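# Hang the framed picture on two wall hooks by its wire

## Task

Put the picture onto the two wall hooks so the wire on its back rests on them, with the picture upright, its front facing outward and level. Letting it drop onto the hooks counts as failure.

## Robot and tools

Robot: two seven-joint arms, left_arm and right_arm, each ending in a parallel gripper. The fingers point along the gripper's own +z axis and close along its y axis. end_effector_position is the spot between the pads when closed, about 2 cm short of the fingertips; closing pushes the tips about 10 mm further along +z, mostly while the pads are still more than 40 mm apart. Loose objects may get a brief shove now and then. Anything falling off the table, or left off it, fails the job.

Frames: the scene frame has its origin at table-top height, halfway between the two nominal arm bases, +z up, +x out across the table, and left_arm on the +y side (this is not the left of any image). Reported hand positions, orientations (end_effector_quat_wxyz), velocities and targets use the scene frame. Offsets you send are along the axes of that arm's current Hand target. Reported poses can be wrong by a few centimetres, more at long reach; a BASES line, if present, gives calibrated base places.

Row layout (used by execute_actions and move): 14 numbers, each in [-1, 1]. First left_arm: dx, dy, dz, rx, ry, rz, opening; then right_arm in the same order. Always send all 14 even if one arm is idle. dx..rz are an offset from the Hand target as it stood when the action or move began, not absolute poses; 1.0 equals 0.6 m of travel or 180 degrees of turn, and rx, ry, rz form a single rotation vector. Opening is absolute: +1 fully open (0.084 m), -1 closed. Sending 0 for the six pose numbers re-commands the current Hand target; 0 as an opening means half closed, so repeat the present opening to leave a gripper alone.

execute_actions(actions, cameras): actions is a list of actions; each action is a list of up to 15 rows, one row per 1/30 s step; a short action holds its last row for the remaining steps. All rows in an action are measured from that action's start pose, and each new action or call restarts from the current Hand target, so repeating an offset moves further. An empty list just returns state and images.

move(target, speed, blend, opening_speed, blocking, cameras): target is one 14-number row or a list of up to 15 rows, every row an offset from the same starting Hand targets. speed is path top speed in m/s, 0.002 to 1 (default 0.25), turning up to twice that in rad/s; one value or one per target. blend (m) rounds corners between listed targets. opening_speed (per second on the -1..+1 scale, at least 0.2) ramps the openings. Paths are straight, end together, take at least 0.5 s and are cut at 10 s. A first target's opening change pauses the path only when that target is within 3 mm of the gripper or last commanded pose; later targets' openings apply after arrival when everything is still. Moves do not avoid obstacles or the other arm; faster moves lag, stray and hit harder, and aiming past a contact presses harder. The result adds a move: line, e.g. done, off_target, moving, held or fault, plus limits (paced = pose clipped, held = steps withheld). done means at rest within 3 mm and 2 degrees; neither done nor off_target says anything about contact. blocking=false returns after about 0.5 s while the move continues.

wait(seconds 0 to 10): lets time pass with commands held; ends early if a running move finishes. stop(): brakes the running move (needs braking room). zoom_image(camera, region [x0,y0,x1,y1] pixels, max 504x504): closer look at the latest image of cam_head_left, cam_head_right, cam_high, cam_low, cam_left_wrist or cam_right_wrist (all 672x504). clear_fault(arm): clears a reported torque fault on that arm only. finished_scene(scene): ends the scene with its integer number; irreversible, and the picture must stay hung without the robot.

Control details: each step the command is clipped to within 70 mm and 16 degrees of the measured gripper pose, then damped inverse kinematics drive the joints, favouring position. Hand target in the result is your last command after clipping; grippers often stop short of it, and only a new command (even all zeros) pulls them on. Big wrist turns can swing the elbow. To stop pushing on something, command the target back past the gripper.

Gripping: grip_measured uses the opening scale; hold by commanding clearly below it (lower squeezes harder, about 24 N per pad max). Fast closing can squeeze too hard. Never close a gripper on the other arm's fingers.

Results: Joint positions (last value is opening in metres), Joint torques (include gravity, offsets, noise; positive toward larger joint values), velocities (or "within noise"), Tool commands, Wrist depth as 7x7 grids in mm per wrist camera (195 to 3000; "-" means no value).

Hazards: contact torque at a joint's limit (waist 40.8, shoulder 41, upper arm roll 26.1, elbow 26.1, forearm roll 26.1, wrist pitch 14, wrist roll 14.7 N m) or a motor pinned at its limit for 1 s triggers a TORQUE FAULT; call clear_fault. Held weight counts. Long loads or stretched poses heat motors: MOTOR HOT at 65 °C, brakes lock at 80 °C for 30-60 s or more. The clearance check blocks moves bringing the arms too close but not always; hard arm-to-arm contact can fail the job. Avoid drops, releasing moving parts, slams and hard pushes; lower the wire gently onto both hooks before releasing.

Each tool is called after "Emit:" in YAML: its name, and indented under it one key for each argument.

## Session

Emit:
execute_actions:
  actions: []

Scene clock: 0.00 s.
left_arm: end_effector_position=(+0.3535, +0.5789, +0.2216) grip_measured=+1.00 end_effector_quat_wxyz=(+0.014, +0.998, -0.069, -0.007) | right_arm: end_effector_position=(+0.3674, -0.1077, +0.2062) grip_measured=+1.00 end_effector_quat_wxyz=(+0.014, +0.998, -0.024, +0.064)
Joint positions: left_arm=[0.477 -0.043 0.02 1.054 -0.019 1.123 0.601 0.084] | right_arm=[0.526 0.012 0.034 1.041 -0.118 0.942 0.693 0.084]
Joint velocities: within noise
Joint torques (N m): no reading
Motor temperatures (°C): left_arm=[34 32 36 31 30 36 31] | right_arm=[32 32 29 35 29 35 31]
Wrist depth (mm): cam_left_wrist=[350 351 352 353 354 356 356 / 349 350 351 353 354 355 317 / 349 350 352 351 353 355 357 / 349 350 350 352 354 355 356 / 349 350 352 352 353 354 356 / 349 348 350 351 352 354 355 / 348 349 350 351 352 354 355] | cam_right_wrist=[- - - - - - - / - - - - - - - / - - 201 210 214 - 354 / 223 233 245 257 264 243 350 / 308 309 317 338 340 343 346 / 331 332 334 336 337 339 341 / 328 329 330 331 333 335 337]
Hand target: left_arm +0.3535, +0.5789, +0.2216; +0.014, +0.998, -0.069, -0.007 | right_arm +0.3674, -0.1077, +0.2062; +0.014, +0.998, -0.024, +0.064
Tool commands: left_gripper/opening=+1.0 right_gripper/opening=+1.0

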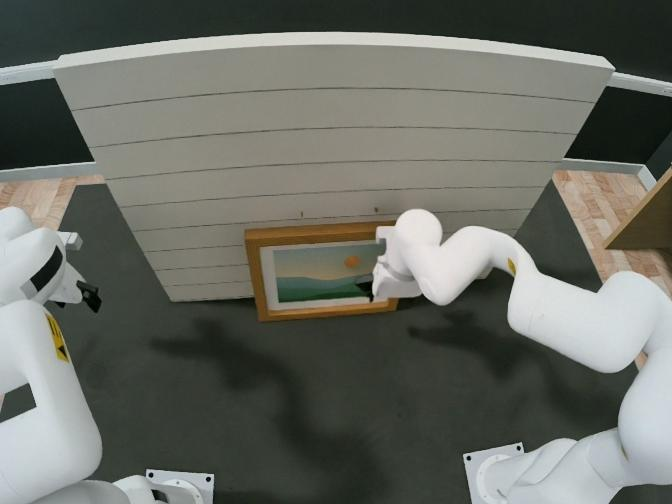

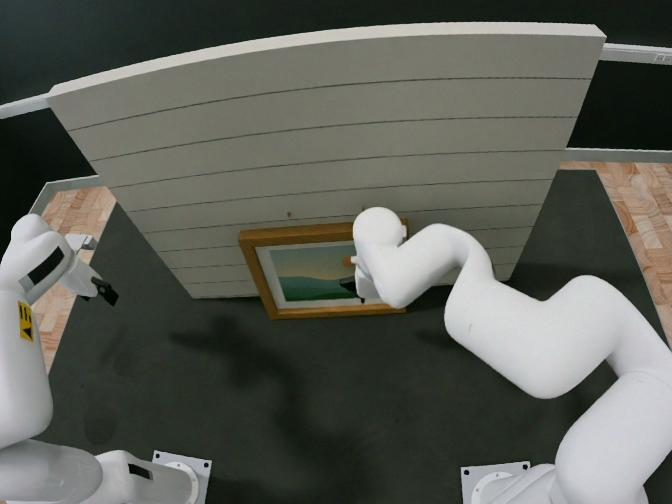

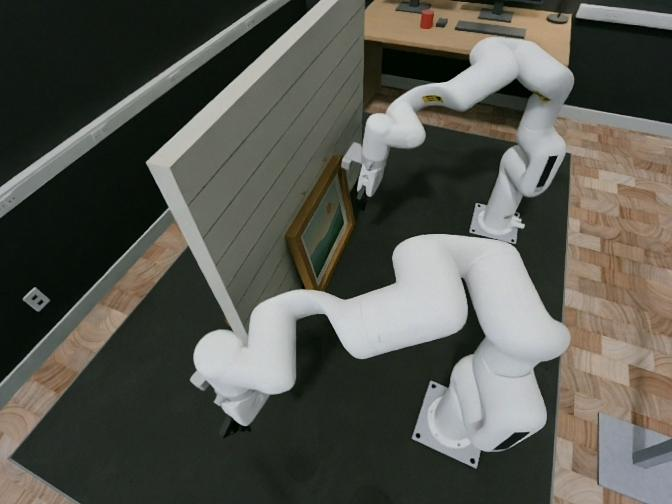

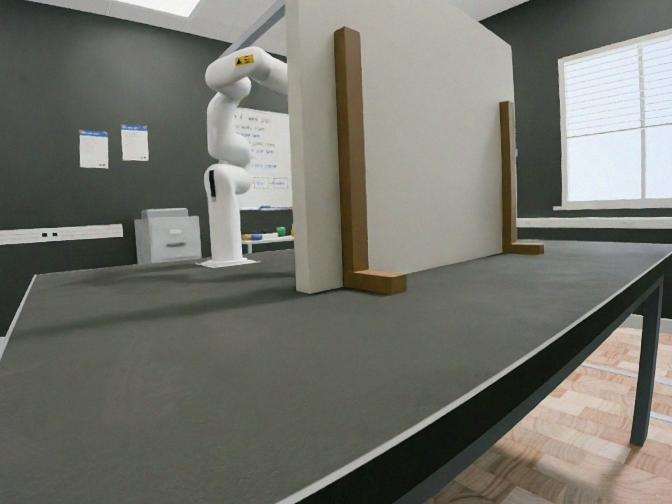

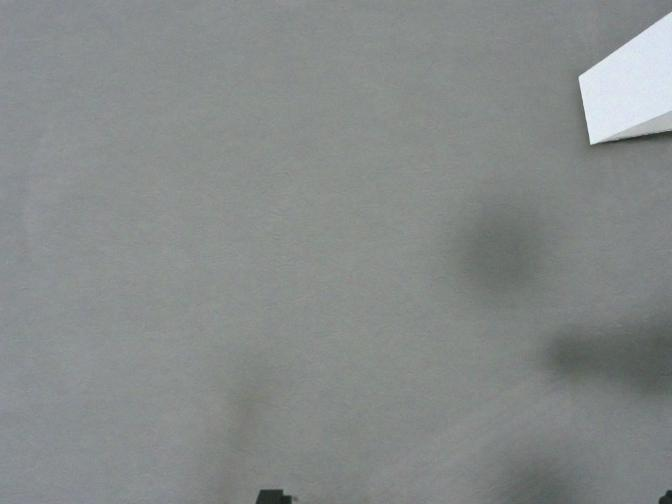

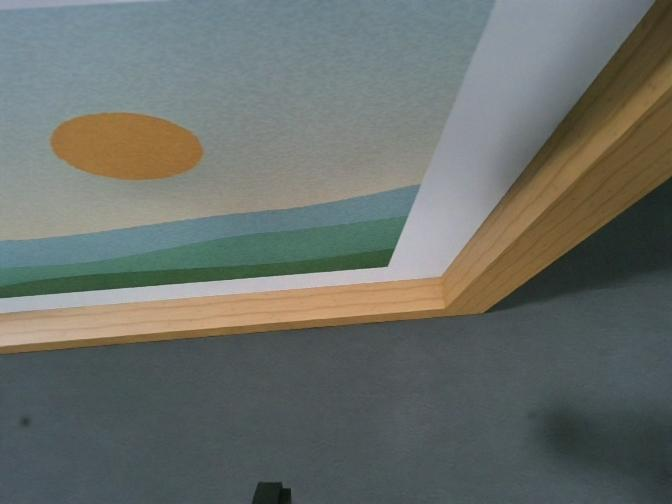

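Emit:
zoom_image:
  camera: "cam_head_left"
  region: [220, 180, 430, 340]

Emit:
zoom_image:
  camera: "cam_head_right"
  region: [210, 180, 420, 340]

Emit:
zoom_image:
  camera: "cam_high"
  region: [220, 100, 430, 300]

Scaled by 2.400 from the camera's 672x504 image, which has a finer 960x720 frame.

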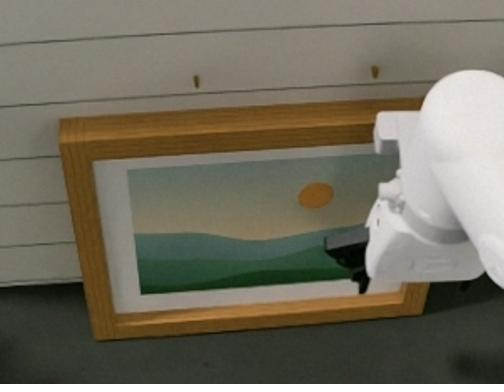

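Scaled by 2.400 from the camera's 672x504 image, which has a finer 960x720 frame.

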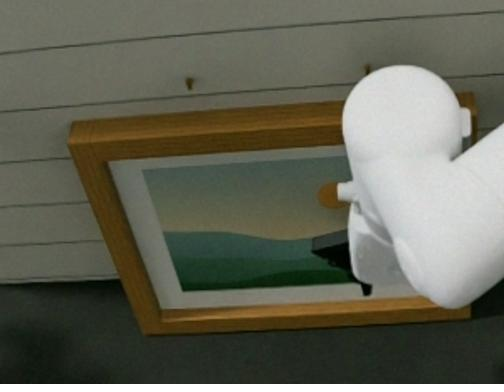

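Scaled by 2.400 from the camera's 672x504 image, which has a finer 960x720 frame.

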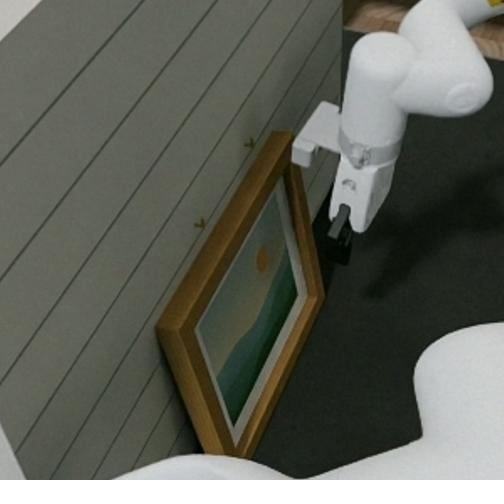

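Emit:
move:
  target: [0,0,0,0,0,0,1,-0.122,0.017,-0.352,0,0.4,0,1]
  speed: 0.3
  cameras: ["cam_right_wrist","cam_high","cam_head_left"]

Scene clock: 17.43 s.
left_arm: end_effector_position=(+0.3535, +0.5789, +0.2216) grip_measured=+1.00 end_effector_quat_wxyz=(+0.014, +0.998, -0.069, -0.007) | right_arm: end_effector_position=(+0.2674, -0.1081, +0.4064) grip_measured=+1.00 end_effector_quat_wxyz=(+0.025, +0.769, -0.011, +0.638)
Joint positions: left_arm=[0.477 -0.043 0.02 1.054 -0.019 1.123 0.601 0.084] | right_arm=[0.406 -0.836 0.53 0.5 -1.212 0.721 1.769 0.084]
Joint velocities: within noise
Joint torques (N m): left_arm=[0.81 -26.73 0.8 15.94 -0.13 -1.1 0.01] | right_arm=[-8.89 -6.52 -1.65 12.34 -1.91 1.64 1.71]
Motor temperatures (°C): left_arm=[34 32 36 33 30 36 31] | right_arm=[32 32 29 36 29 35 31]
Wrist depth (mm): cam_left_wrist=[350 350 352 353 355 356 356 / 349 351 351 353 354 355 317 / 349 350 352 352 353 355 356 / 349 350 351 352 354 355 356 / 348 350 351 352 353 355 356 / 348 349 351 352 353 355 355 / 347 349 349 352 353 354 355] | cam_right_wrist=[315 318 322 327 332 337 342 / 321 324 329 333 339 345 349 / 327 332 335 340 347 351 357 / 335 339 344 349 354 359 365 / 342 346 351 357 362 368 373 / 348 354 359 364 371 376 383 / 354 360 366 369 375 384 392]
Hand target: left_arm +0.3535, +0.5789, +0.2216; +0.014, +0.998, -0.069, -0.007 | right_arm +0.2674, -0.1081, +0.4064; +0.025, +0.769, -0.011, +0.638
Off the commanded pose: left_arm 0.000 m, 0 deg | right_arm 0.000 m, 0 deg.
move: done
Images, in order (width x height): cam_head_left 672x504, cam_high 672x504, cam_right_wrist 672x504.

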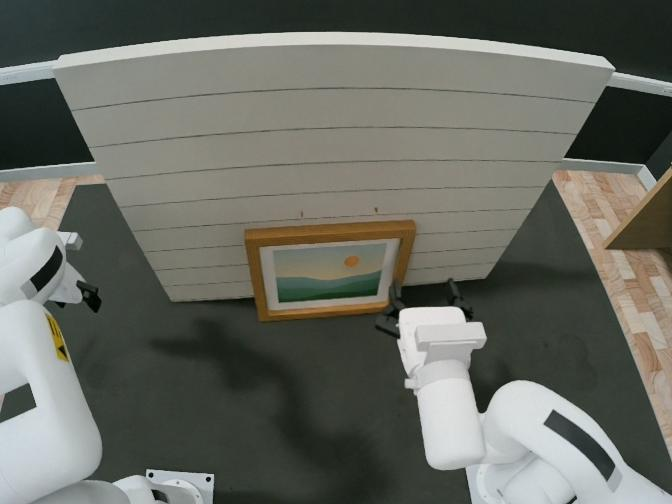

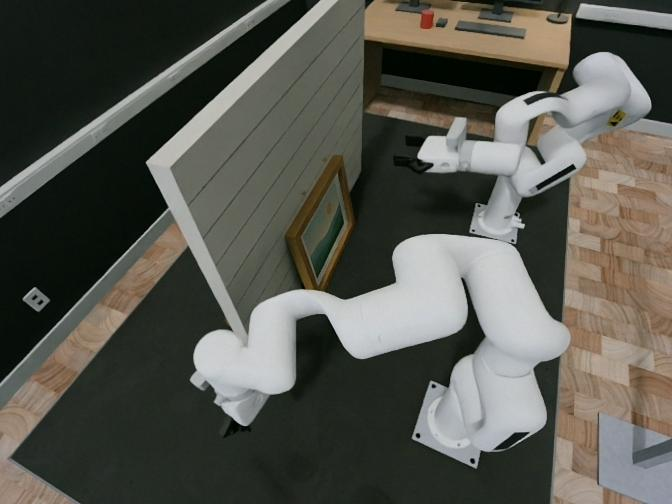

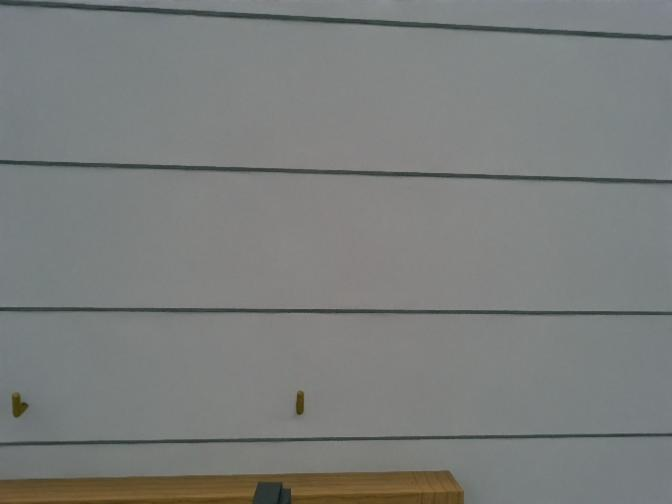

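Emit:
zoom_image:
  camera: "cam_right_wrist"
  region: [0, 360, 330, 504]

Emit:
zoom_image:
  camera: "cam_right_wrist"
  region: [330, 360, 660, 504]

Emit:
zoom_image:
  camera: "cam_high"
  region: [280, 140, 380, 220]

Emit:
zoom_image:
  camera: "cam_head_left"
  region: [240, 200, 420, 330]

Scaled by 1.527 from the camera's 672x504 image, which has a finer 960x720 frame.

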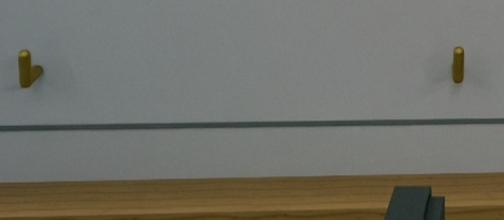

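Scaled by 1.527 from the camera's 672x504 image, which has a finer 960x720 frame.

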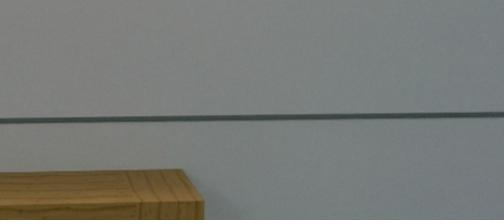

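Scaled by 5.040 from the camera's 672x504 image, which has a finer 960x720 frame.

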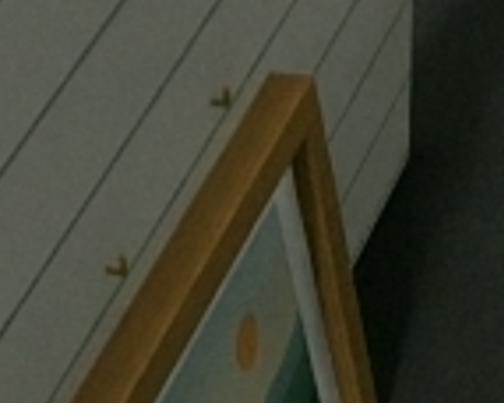

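Scaled by 2.800 from the camera's 672x504 image, which has a finer 960x720 frame.

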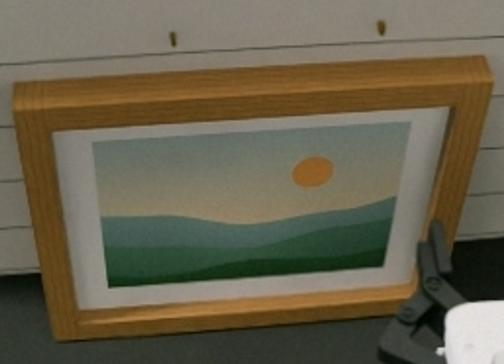

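Emit:
move:
  target: [0,0,0,0,0,0,1,0.0025,-0.166,-0.009,0,0,0,1]
  speed: 0.3
  cameras: ["cam_right_wrist"]

Emit:
zoom_image:
  camera: "cam_right_wrist"
  region: [0, 340, 336, 504]

Emit:
zoom_image:
  camera: "cam_right_wrist"
  region: [336, 340, 672, 504]

Scene clock: 33.30 s.
left_arm: end_effector_position=(+0.3535, +0.5789, +0.2216) grip_measured=+1.00 end_effector_quat_wxyz=(+0.014, +0.998, -0.069, -0.007) | right_arm: end_effector_position=(+0.2673, -0.0084, +0.4065) grip_measured=+1.00 end_effector_quat_wxyz=(+0.025, +0.769, -0.011, +0.638)
Joint positions: left_arm=[0.477 -0.043 0.02 1.054 -0.019 1.123 0.601 0.084] | right_arm=[0.265 -0.518 0.835 0.794 -1.219 0.923 1.886 0.084]
Joint velocities: within noise
Joint torques (N m): left_arm=[1.46 -26.49 1.07 16.13 -0.17 -1.34 -0.15] | right_arm=[-8.55 0.97 -2.55 16.44 -2.29 2.13 1.59]
Motor temperatures (°C): left_arm=[34 32 36 34 30 36 31] | right_arm=[32 32 29 36 29 35 32]
Wrist depth (mm): cam_left_wrist=[350 351 353 353 355 356 356 / 349 351 352 353 355 356 317 / 350 350 351 353 354 355 356 / 348 349 351 352 353 355 356 / 348 349 350 352 352 355 357 / 348 349 350 351 353 354 355 / 348 349 351 352 352 354 356] | cam_right_wrist=[311 314 318 323 328 333 338 / 317 320 325 329 335 339 345 / 323 328 332 337 343 348 352 / 330 334 340 344 348 355 361 / 336 343 346 353 357 363 369 / 344 350 354 359 366 371 378 / 351 355 360 365 374 377 384]
Hand target: left_arm +0.3535, +0.5789, +0.2216; +0.014, +0.998, -0.069, -0.007 | right_arm +0.2673, -0.0084, +0.4065; +0.025, +0.769, -0.011, +0.638
Off the commanded pose: left_arm 0.000 m, 0 deg | right_arm 0.000 m, 0 deg.
move: done
Images, in order (width x height): cam_right_wrist 672x504.

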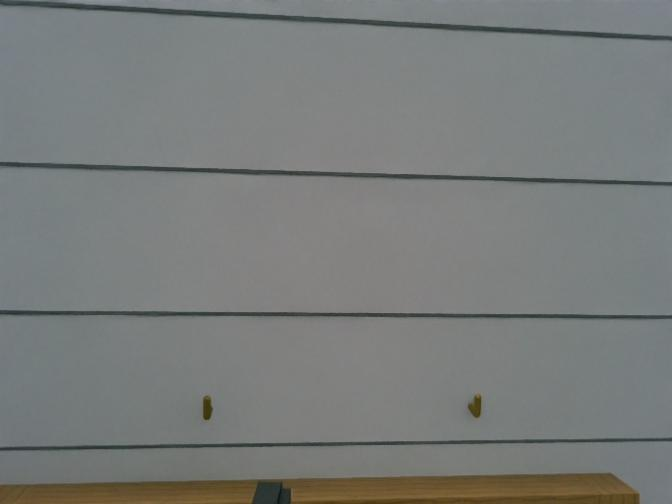

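Scaled by 1.500 from the camera's 672x504 image, which has a finer 960x720 frame.

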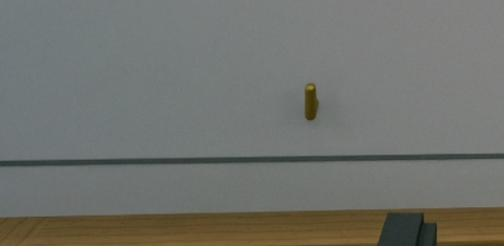

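Scaled by 1.500 from the camera's 672x504 image, which has a finer 960x720 frame.

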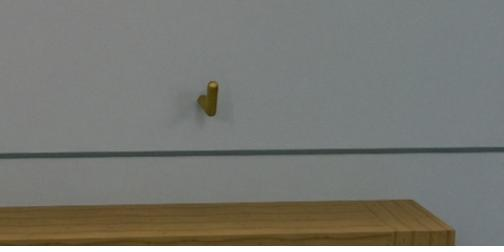

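Emit:
move:
  target: [0.015,0.263,0.0935,-0.486,0.0885,-0.08,1,-0.277,0.0357,-0.06,0.0327,-0.107,-0.0115,1]
  speed: 0.35

Scene clock: 62.33 s.
left_arm: end_effector_position=(+0.3400, +0.4199, +0.1700) grip_measured=+1.00 end_effector_quat_wxyz=(+0.703, +0.704, +0.071, +0.071) | right_arm: end_effector_position=(+0.2002, -0.0302, +0.2503) grip_measured=+1.00 end_effector_quat_wxyz=(-0.005, +0.865, +0.031, +0.500)
Joint positions: left_arm=[0.714 0.483 0.059 0.983 -1.113 1.834 1.14 0.084] | right_arm=[0.48 -0.543 0.752 0.497 -0.995 0.725 1.898 0.084]
Joint velocities: within noise
Joint torques (N m): left_arm=[4.77 -28.16 -2.13 7.45 -4.21 1.65 1.7] | right_arm=[8.25 0.95 -9.07 11.29 1.97 -2.1 1.38]
Motor temperatures (°C): left_arm=[34 32 36 34 30 36 31] | right_arm=[32 32 29 36 29 35 32]
Wrist depth (mm): cam_left_wrist=[- - - - - - - / 220 220 220 220 219 219 219 / 279 323 322 322 319 321 287 / 301 422 421 420 374 374 491 / 280 370 372 656 2877 - - / 280 433 948 2857 - - - / 280 432 949 2973 2976 - -] | cam_right_wrist=[338 338 338 352 351 351 350 / 359 362 362 361 360 360 347 / 370 379 380 374 377 378 368 / 381 394 394 393 393 391 389 / 404 414 414 414 407 411 443 / 419 432 432 429 428 429 491 / 440 442 443 442 443 439 476]
Hand target: left_arm +0.3400, +0.4199, +0.1700; +0.703, +0.704, +0.071, +0.071 | right_arm +0.2002, -0.0302, +0.2503; -0.005, +0.865, +0.031, +0.500
Off the commanded pose: left_arm 0.000 m, 0 deg | right_arm 0.000 m, 0 deg.
move: done

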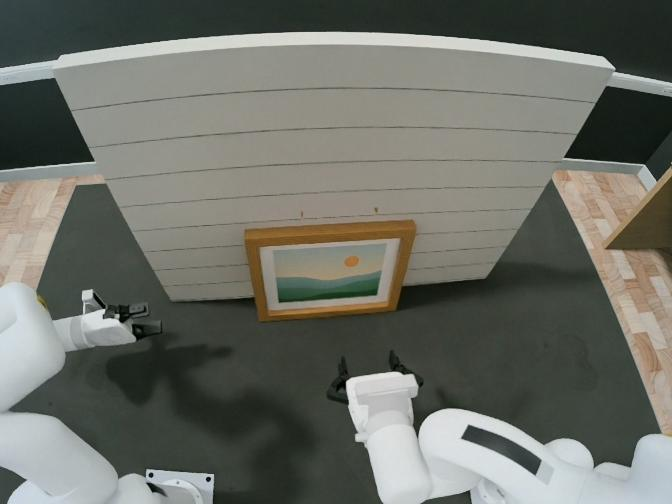

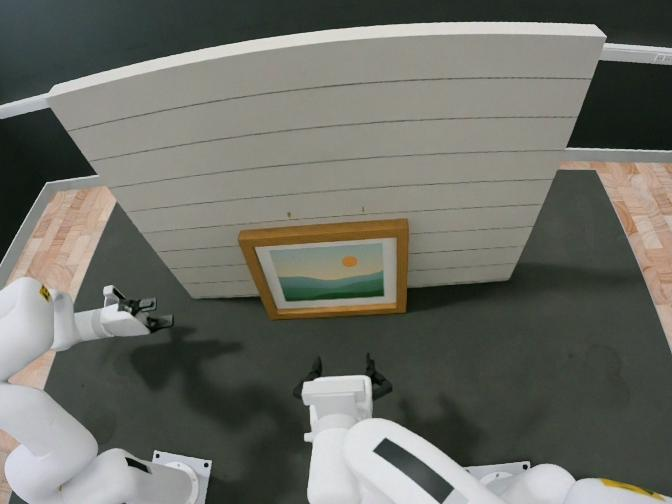

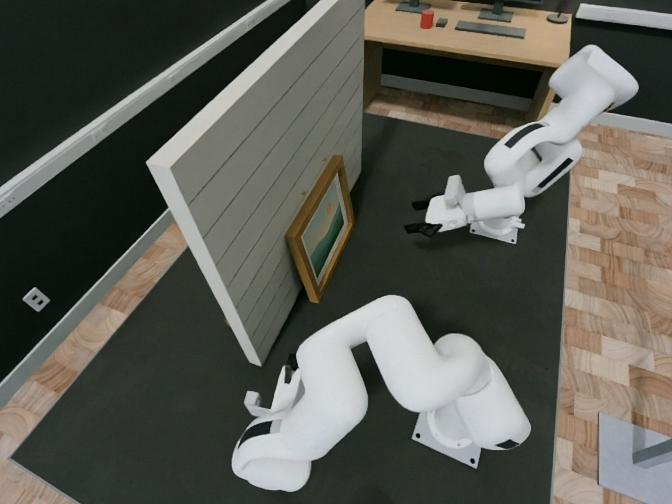

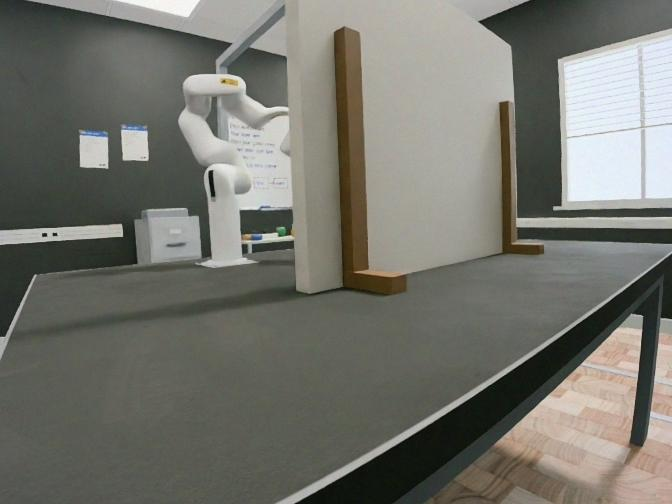

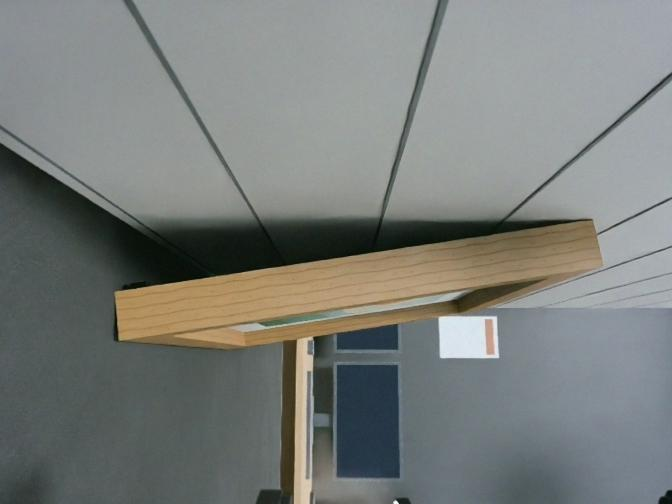

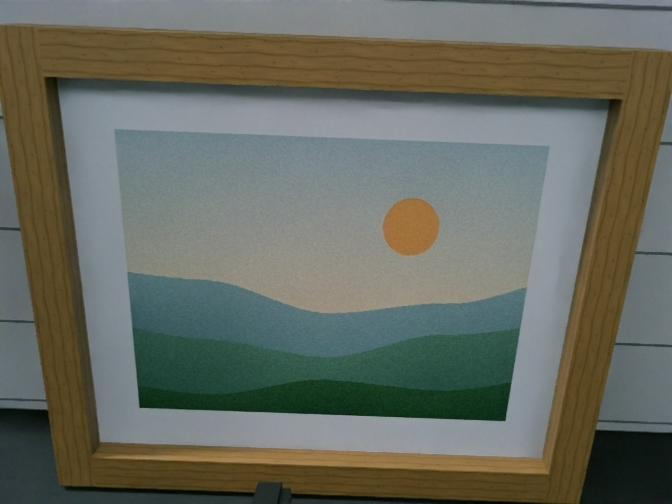

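Emit:
zoom_image:
  camera: "cam_left_wrist"
  region: [90, 200, 350, 360]

Emit:
zoom_image:
  camera: "cam_left_wrist"
  region: [350, 180, 620, 340]

Emit:
zoom_image:
  camera: "cam_right_wrist"
  region: [0, 0, 336, 252]

Emit:
zoom_image:
  camera: "cam_right_wrist"
  region: [336, 0, 672, 252]

Emit:
zoom_image:
  camera: "cam_right_wrist"
  region: [0, 300, 336, 504]

Emit:
zoom_image:
  camera: "cam_right_wrist"
  region: [336, 300, 672, 504]

Scaled by 1.938 from the camera's 672x504 image, which has a finer 960x720 frame.

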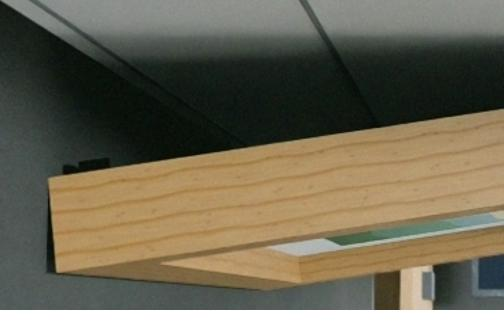

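Scaled by 1.867 from the camera's 672x504 image, which has a finer 960x720 frame.

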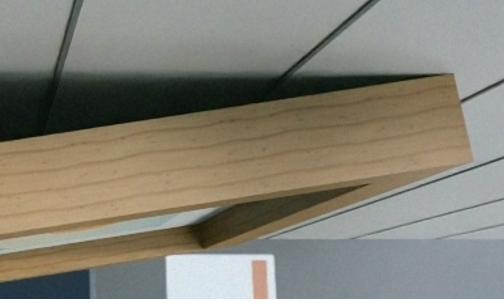

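Scaled by 1.500 from the camera's 672x504 image, which has a finer 960x720 frame.

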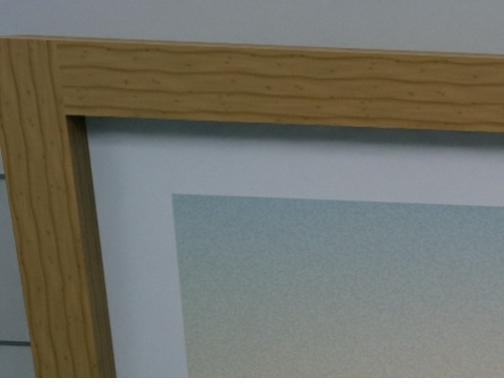

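Scaled by 1.500 from the camera's 672x504 image, which has a finer 960x720 frame.

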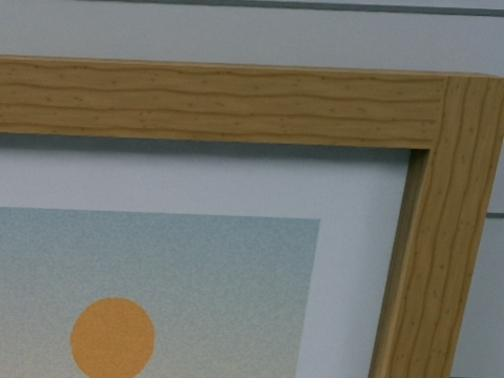

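Scaled by 1.500 from the camera's 672x504 image, which has a finer 960x720 frame.

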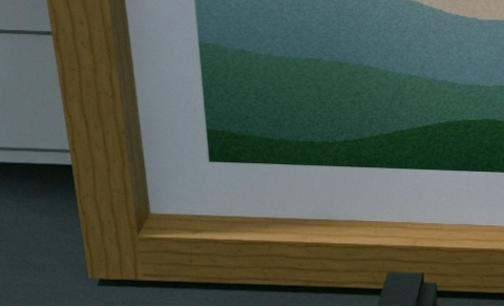

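Scaled by 1.500 from the camera's 672x504 image, which has a finer 960x720 frame.

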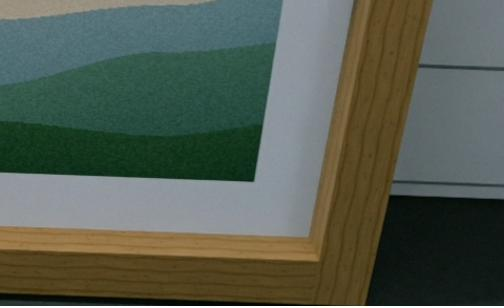

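Emit:
move:
  target: [0,0,0,0,0,0,1,0.2328,-0.047,0.2157,0.0846,0.0867,0.5024,1]
  speed: 0.35
  cameras: ["cam_head_left","cam_high","cam_left_wrist","cam_right_wrist"]

Scene clock: 101.00 s.
left_arm: end_effector_position=(+0.3400, +0.4199, +0.1700) grip_measured=+1.00 end_effector_quat_wxyz=(+0.703, +0.704, +0.071, +0.071) | right_arm: end_effector_position=(+0.3801, +0.0098, +0.3059) grip_measured=+1.00 end_effector_quat_wxyz=(-0.463, +0.556, -0.530, +0.442)
Joint positions: left_arm=[0.714 0.483 0.059 0.983 -1.113 1.834 1.14 0.084] | right_arm=[-0.007 -0.037 0.971 0.855 -1.838 0.954 3.871 0.084]
Joint velocities: within noise
Joint torques (N m): left_arm=[3.84 -29.22 -1.18 9.9 -2.93 1.19 1.58] | right_arm=[8.61 -5.45 3.46 16.41 -2.5 2.88 1.55]
Motor temperatures (°C): left_arm=[34 32 36 33 30 37 31] | right_arm=[32 32 30 36 29 35 32]
Wrist depth (mm): cam_left_wrist=[- - - - - - - / 221 220 220 220 219 219 219 / 280 323 323 322 319 320 288 / 301 423 422 419 374 374 492 / 280 369 371 656 2920 - - / 280 433 945 2864 - - - / 280 433 949 2994 2776 501 2980] | cam_right_wrist=[218 224 230 237 210 227 228 / 218 224 230 237 211 227 228 / 218 224 229 237 210 228 229 / 219 224 230 237 211 228 229 / 219 224 231 237 211 228 229 / 219 225 231 237 211 228 230 / 219 225 231 238 211 228 229]
Hand target: left_arm +0.3400, +0.4199, +0.1700; +0.703, +0.704, +0.071, +0.071 | right_arm +0.3801, +0.0099, +0.3059; -0.463, +0.556, -0.530, +0.442
Off the commanded pose: left_arm 0.000 m, 0 deg | right_arm 0.000 m, 0 deg.
move: done
Images, in order (width x height): cam_head_left 672x504, cam_high 672x504, cam_left_wrist 672x504, cam_right_wrist 672x504.

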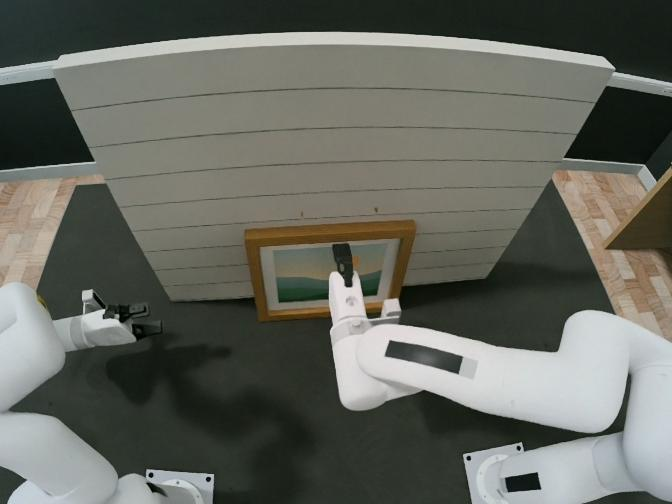

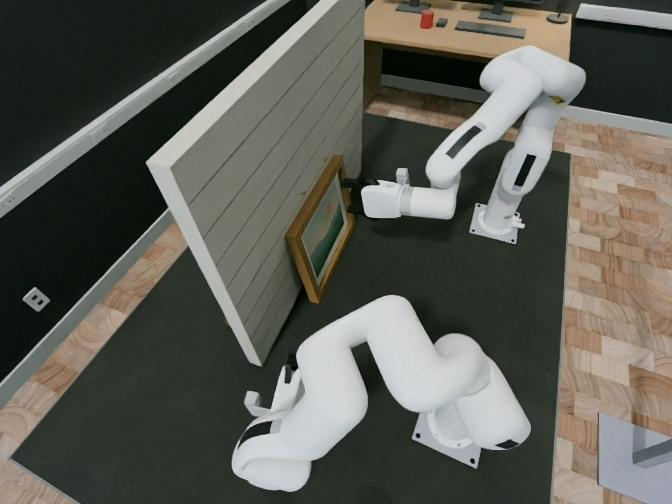

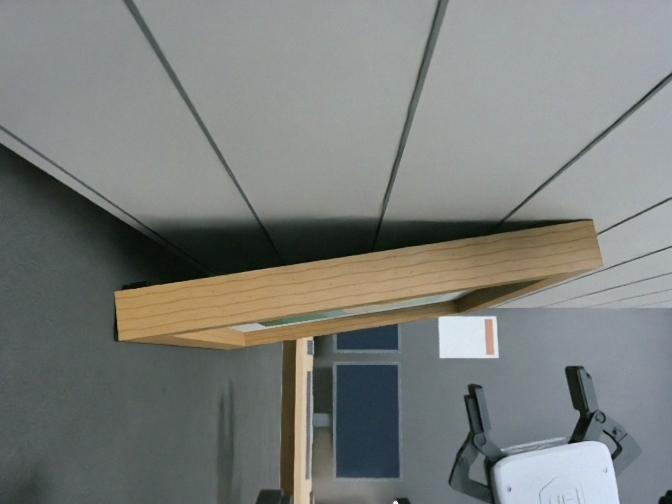

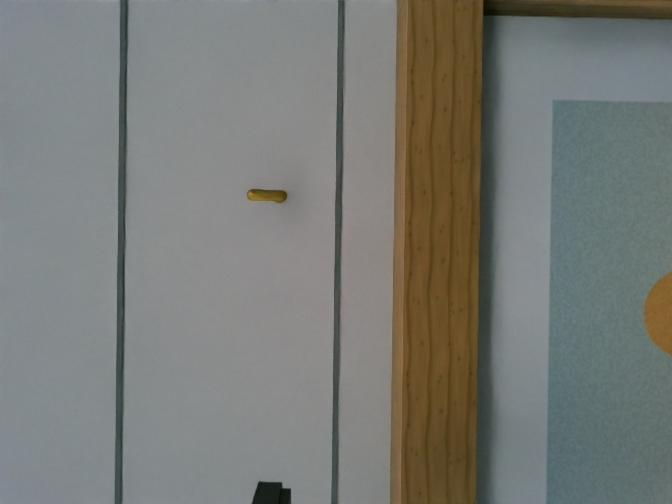

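Emit:
move:
  target: [0,0,0,0,0,0,1,0,0.0107,0.1175,0.011,0,0,0.071]
  speed: 0.08
  cameras: ["cam_head_left","cam_left_wrist","cam_right_wrist"]

Emit:
zoom_image:
  camera: "cam_left_wrist"
  region: [350, 180, 672, 440]

Scene clock: 118.33 s.
left_arm: end_effector_position=(+0.3400, +0.4199, +0.1700) grip_measured=+1.00 end_effector_quat_wxyz=(+0.703, +0.704, +0.071, +0.071) | right_arm: end_effector_position=(+0.4481, +0.0130, +0.2868) grip_measured=+0.06 end_effector_quat_wxyz=(-0.472, +0.548, -0.523, +0.451)
Joint positions: left_arm=[0.714 0.483 0.059 0.983 -1.113 1.834 1.14 0.084] | right_arm=[-0.011 0.24 0.921 0.981 -2.078 1.077 3.885 0.047]
Joint velocities: within noise
Joint torques (N m): left_arm=[3.46 -28.7 -0.85 10.12 -2.03 0.79 1.56] | right_arm=[9.04 -11.14 -0.34 15.74 -2.53 3.17 -1.68]
Motor temperatures (°C): left_arm=[34 32 36 33 30 37 31] | right_arm=[32 32 29 37 29 35 32]
Wrist depth (mm): cam_left_wrist=[- - - - - - - / 221 220 220 219 219 219 219 / 280 323 323 322 319 320 287 / 301 423 422 420 374 374 491 / 280 370 372 655 704 - - / 280 433 952 2864 540 514 - / 280 433 954 - - 502 -] | cam_right_wrist=[- - - - - - - / - - - - - - - / - - - - - - - / - - - - - - - / - - - - - - - / - - - - - - - / - - - - - - -]
Hand target: left_arm +0.3400, +0.4199, +0.1700; +0.703, +0.704, +0.071, +0.071 | right_arm +0.4482, +0.0130, +0.2868; -0.472, +0.548, -0.523, +0.451
Off the commanded pose: left_arm 0.000 m, 0 deg | right_arm 0.000 m, 0 deg.
move: done
Images, in order (width x height): cam_head_left 672x504, cam_left_wrist 672x504, cam_right_wrist 672x504.

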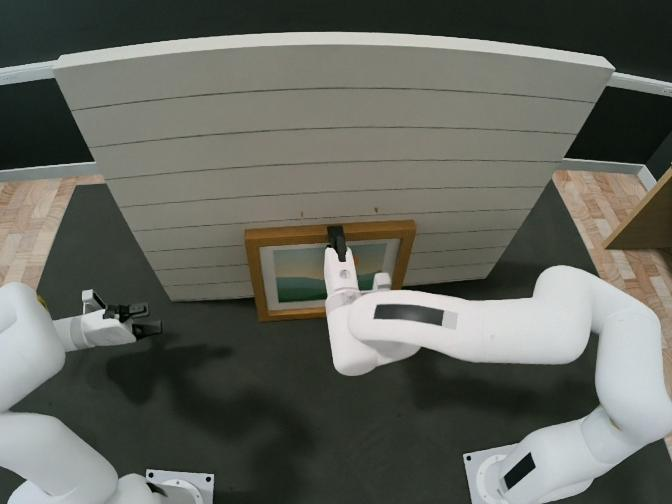

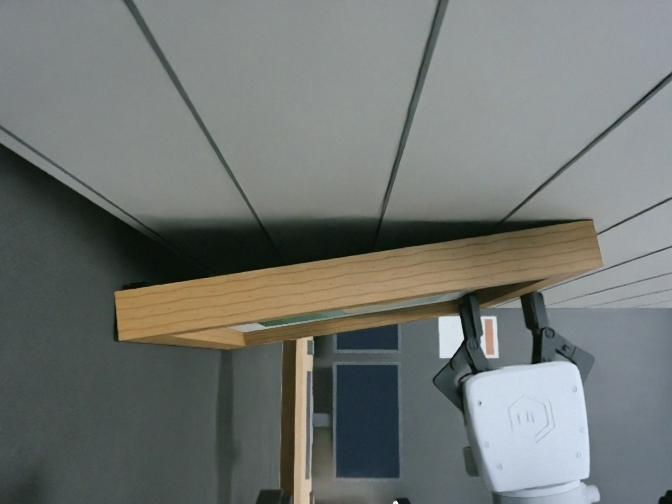

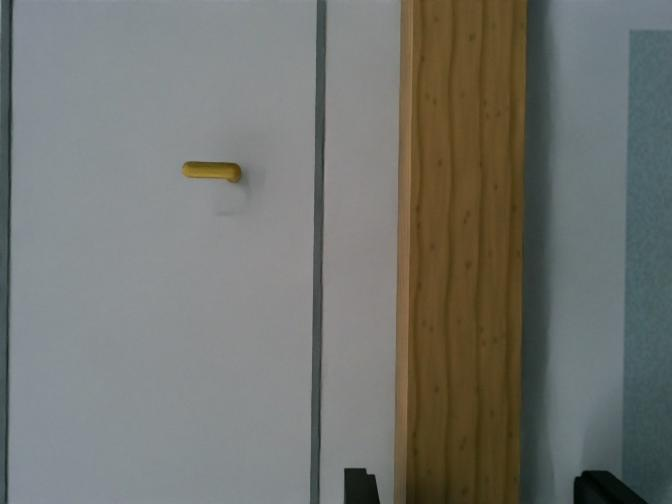

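Scaled by 1.565 from the camera's 672x504 image, which has a finer 960x720 frame.

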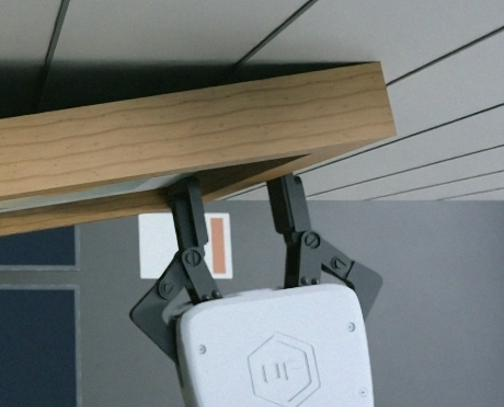

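Emit:
move:
  target:
    - [0,0,0,0,0,0,1,0,-0.0033,0,0,0,0,0.071]
    - [0,0,0,0,0,0,1,0,-0.0033,0,0,0,0,-1]
  speed: 0.05
  opening_speed: 0.5
  cameras: ["cam_left_wrist","cam_right_wrist"]

Emit:
zoom_image:
  camera: "cam_left_wrist"
  region: [350, 180, 672, 440]

Scene clock: 124.33 s.
left_arm: end_effector_position=(+0.3400, +0.4199, +0.1700) grip_measured=+1.00 end_effector_quat_wxyz=(+0.703, +0.704, +0.071, +0.071) | right_arm: end_effector_position=(+0.4485, +0.0130, +0.2889) grip_measured=-0.44 end_effector_quat_wxyz=(-0.472, +0.548, -0.523, +0.451)
Joint positions: left_arm=[0.714 0.483 0.059 0.983 -1.113 1.834 1.14 0.084] | right_arm=[-0.013 0.235 0.921 0.984 -2.075 1.072 3.881 0.025]
Joint velocities: within noise
Joint torques (N m): left_arm=[3.01 -29.01 -0.11 10.11 -0.73 0.59 1.6] | right_arm=[-8.58 11.75 2.12 -2.55 2.18 -10.47 -1.94]
Motor temperatures (°C): left_arm=[34 32 36 33 30 37 31] | right_arm=[32 32 29 36 29 35 32]
Wrist depth (mm): cam_left_wrist=[- - - - - - - / 221 220 220 220 220 219 219 / 280 323 323 323 319 321 287 / 301 423 422 419 374 373 491 / 280 369 371 660 704 766 - / 279 433 951 2875 2878 513 - / 280 432 953 2959 2965 503 2994] | cam_right_wrist=[- - - - - - - / - - - - - - - / - - - - - - - / - - - - - - - / - - - - - - - / - - - - - - - / - - - - - - -]
Hand target: left_arm +0.3400, +0.4199, +0.1700; +0.703, +0.704, +0.071, +0.071 | right_arm +0.4485, +0.0130, +0.2887; -0.472, +0.548, -0.523, +0.451
Off the commanded pose: left_arm 0.000 m, 0 deg | right_arm 0.000 m, 0 deg.
move: done
Images, in order (width x height): cam_left_wrist 672x504, cam_right_wrist 672x504.

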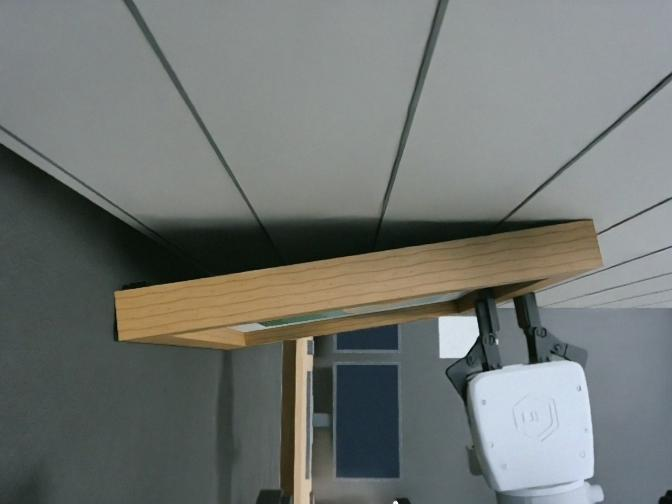

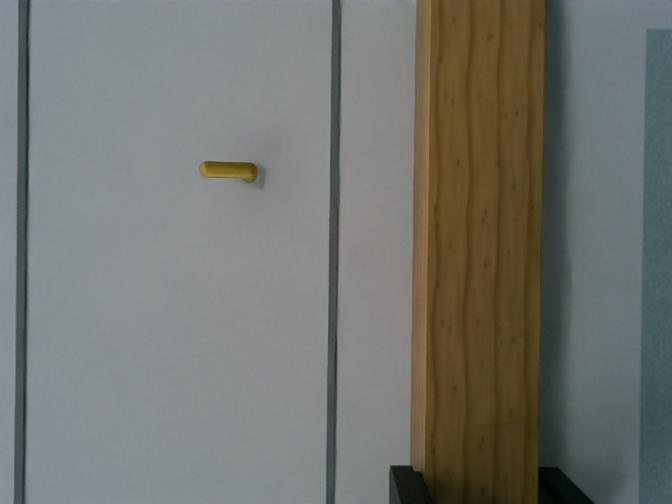

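Scaled by 1.565 from the camera's 672x504 image, which has a finer 960x720 frame.

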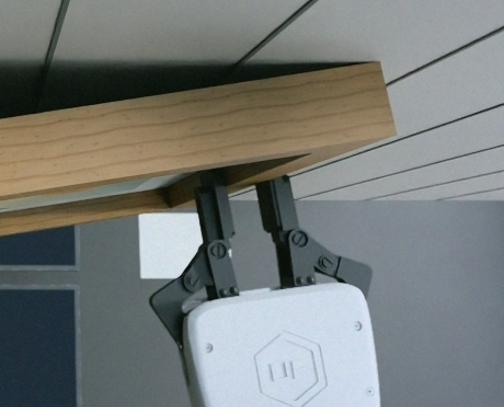

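Emit:
move:
  target: [0,0,0,0,0,0,1,0,-0.0347,-0.1063,0,0,0,-1]
  speed: 0.06
  cameras: ["cam_head_left","cam_high","cam_left_wrist","cam_right_wrist"]

Scene clock: 130.63 s.
left_arm: end_effector_position=(+0.3400, +0.4199, +0.1700) grip_measured=+1.00 end_effector_quat_wxyz=(+0.703, +0.704, +0.071, +0.071) | right_arm: end_effector_position=(+0.3885, +0.0104, +0.3187) grip_measured=-0.44 end_effector_quat_wxyz=(-0.472, +0.548, -0.523, +0.451)
Joint positions: left_arm=[0.714 0.483 0.059 0.983 -1.113 1.834 1.14 0.084] | right_arm=[-0.019 -0.031 0.973 0.874 -1.87 0.968 3.873 0.025]
Joint velocities: within noise
Joint torques (N m): left_arm=[2.76 -29.24 -0.29 9.83 0.38 0.64 1.62] | right_arm=[7.02 -20.05 -3.59 16.26 0.49 1.25 -1.78]
Motor temperatures (°C): left_arm=[34 32 36 33 30 36 31] | right_arm=[32 32 29 36 29 35 32]
Wrist depth (mm): cam_left_wrist=[- - - - - - - / 221 220 220 220 219 219 219 / 280 323 322 322 320 320 288 / 301 422 496 497 494 493 490 / 280 434 775 2953 2938 765 765 / 280 389 362 362 363 528 - / 280 433 944 2941 2954 502 -] | cam_right_wrist=[213 218 223 226 - - - / 214 219 224 226 - - - / 214 219 224 227 - - - / 215 219 224 227 - - - / 215 219 224 227 - - - / 215 220 224 227 - - - / 215 220 224 - - - -]
Hand target: left_arm +0.3400, +0.4199, +0.1700; +0.703, +0.704, +0.071, +0.071 | right_arm +0.3885, +0.0103, +0.3187; -0.472, +0.548, -0.523, +0.451
Off the commanded pose: left_arm 0.000 m, 0 deg | right_arm 0.000 m, 0 deg.
move: done
Images, in order (width x height): cam_head_left 672x504, cam_high 672x504, cam_left_wrist 672x504, cam_right_wrist 672x504.

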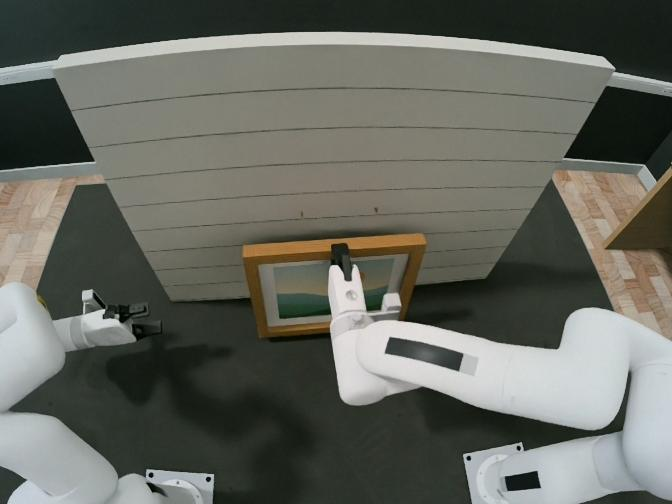

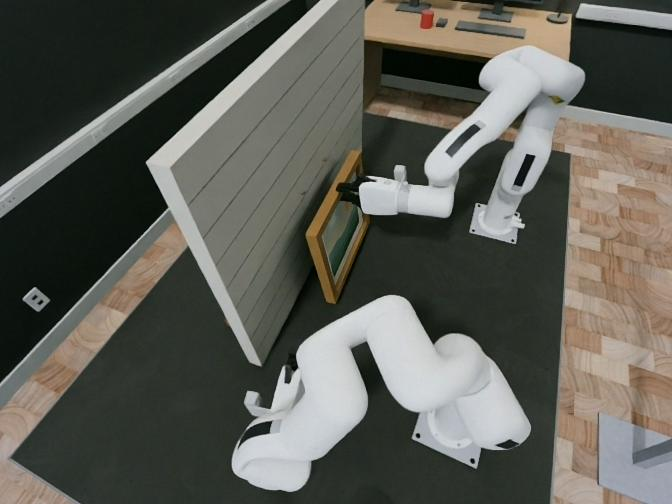

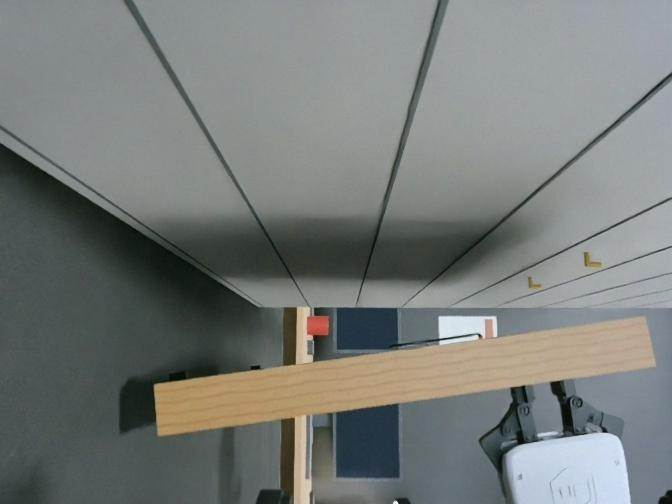

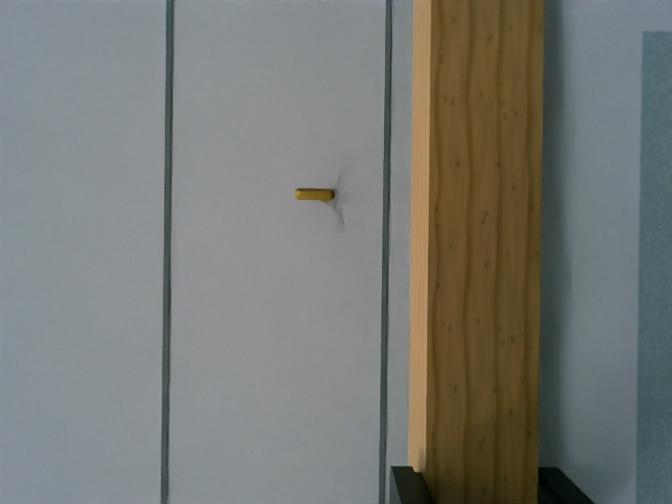

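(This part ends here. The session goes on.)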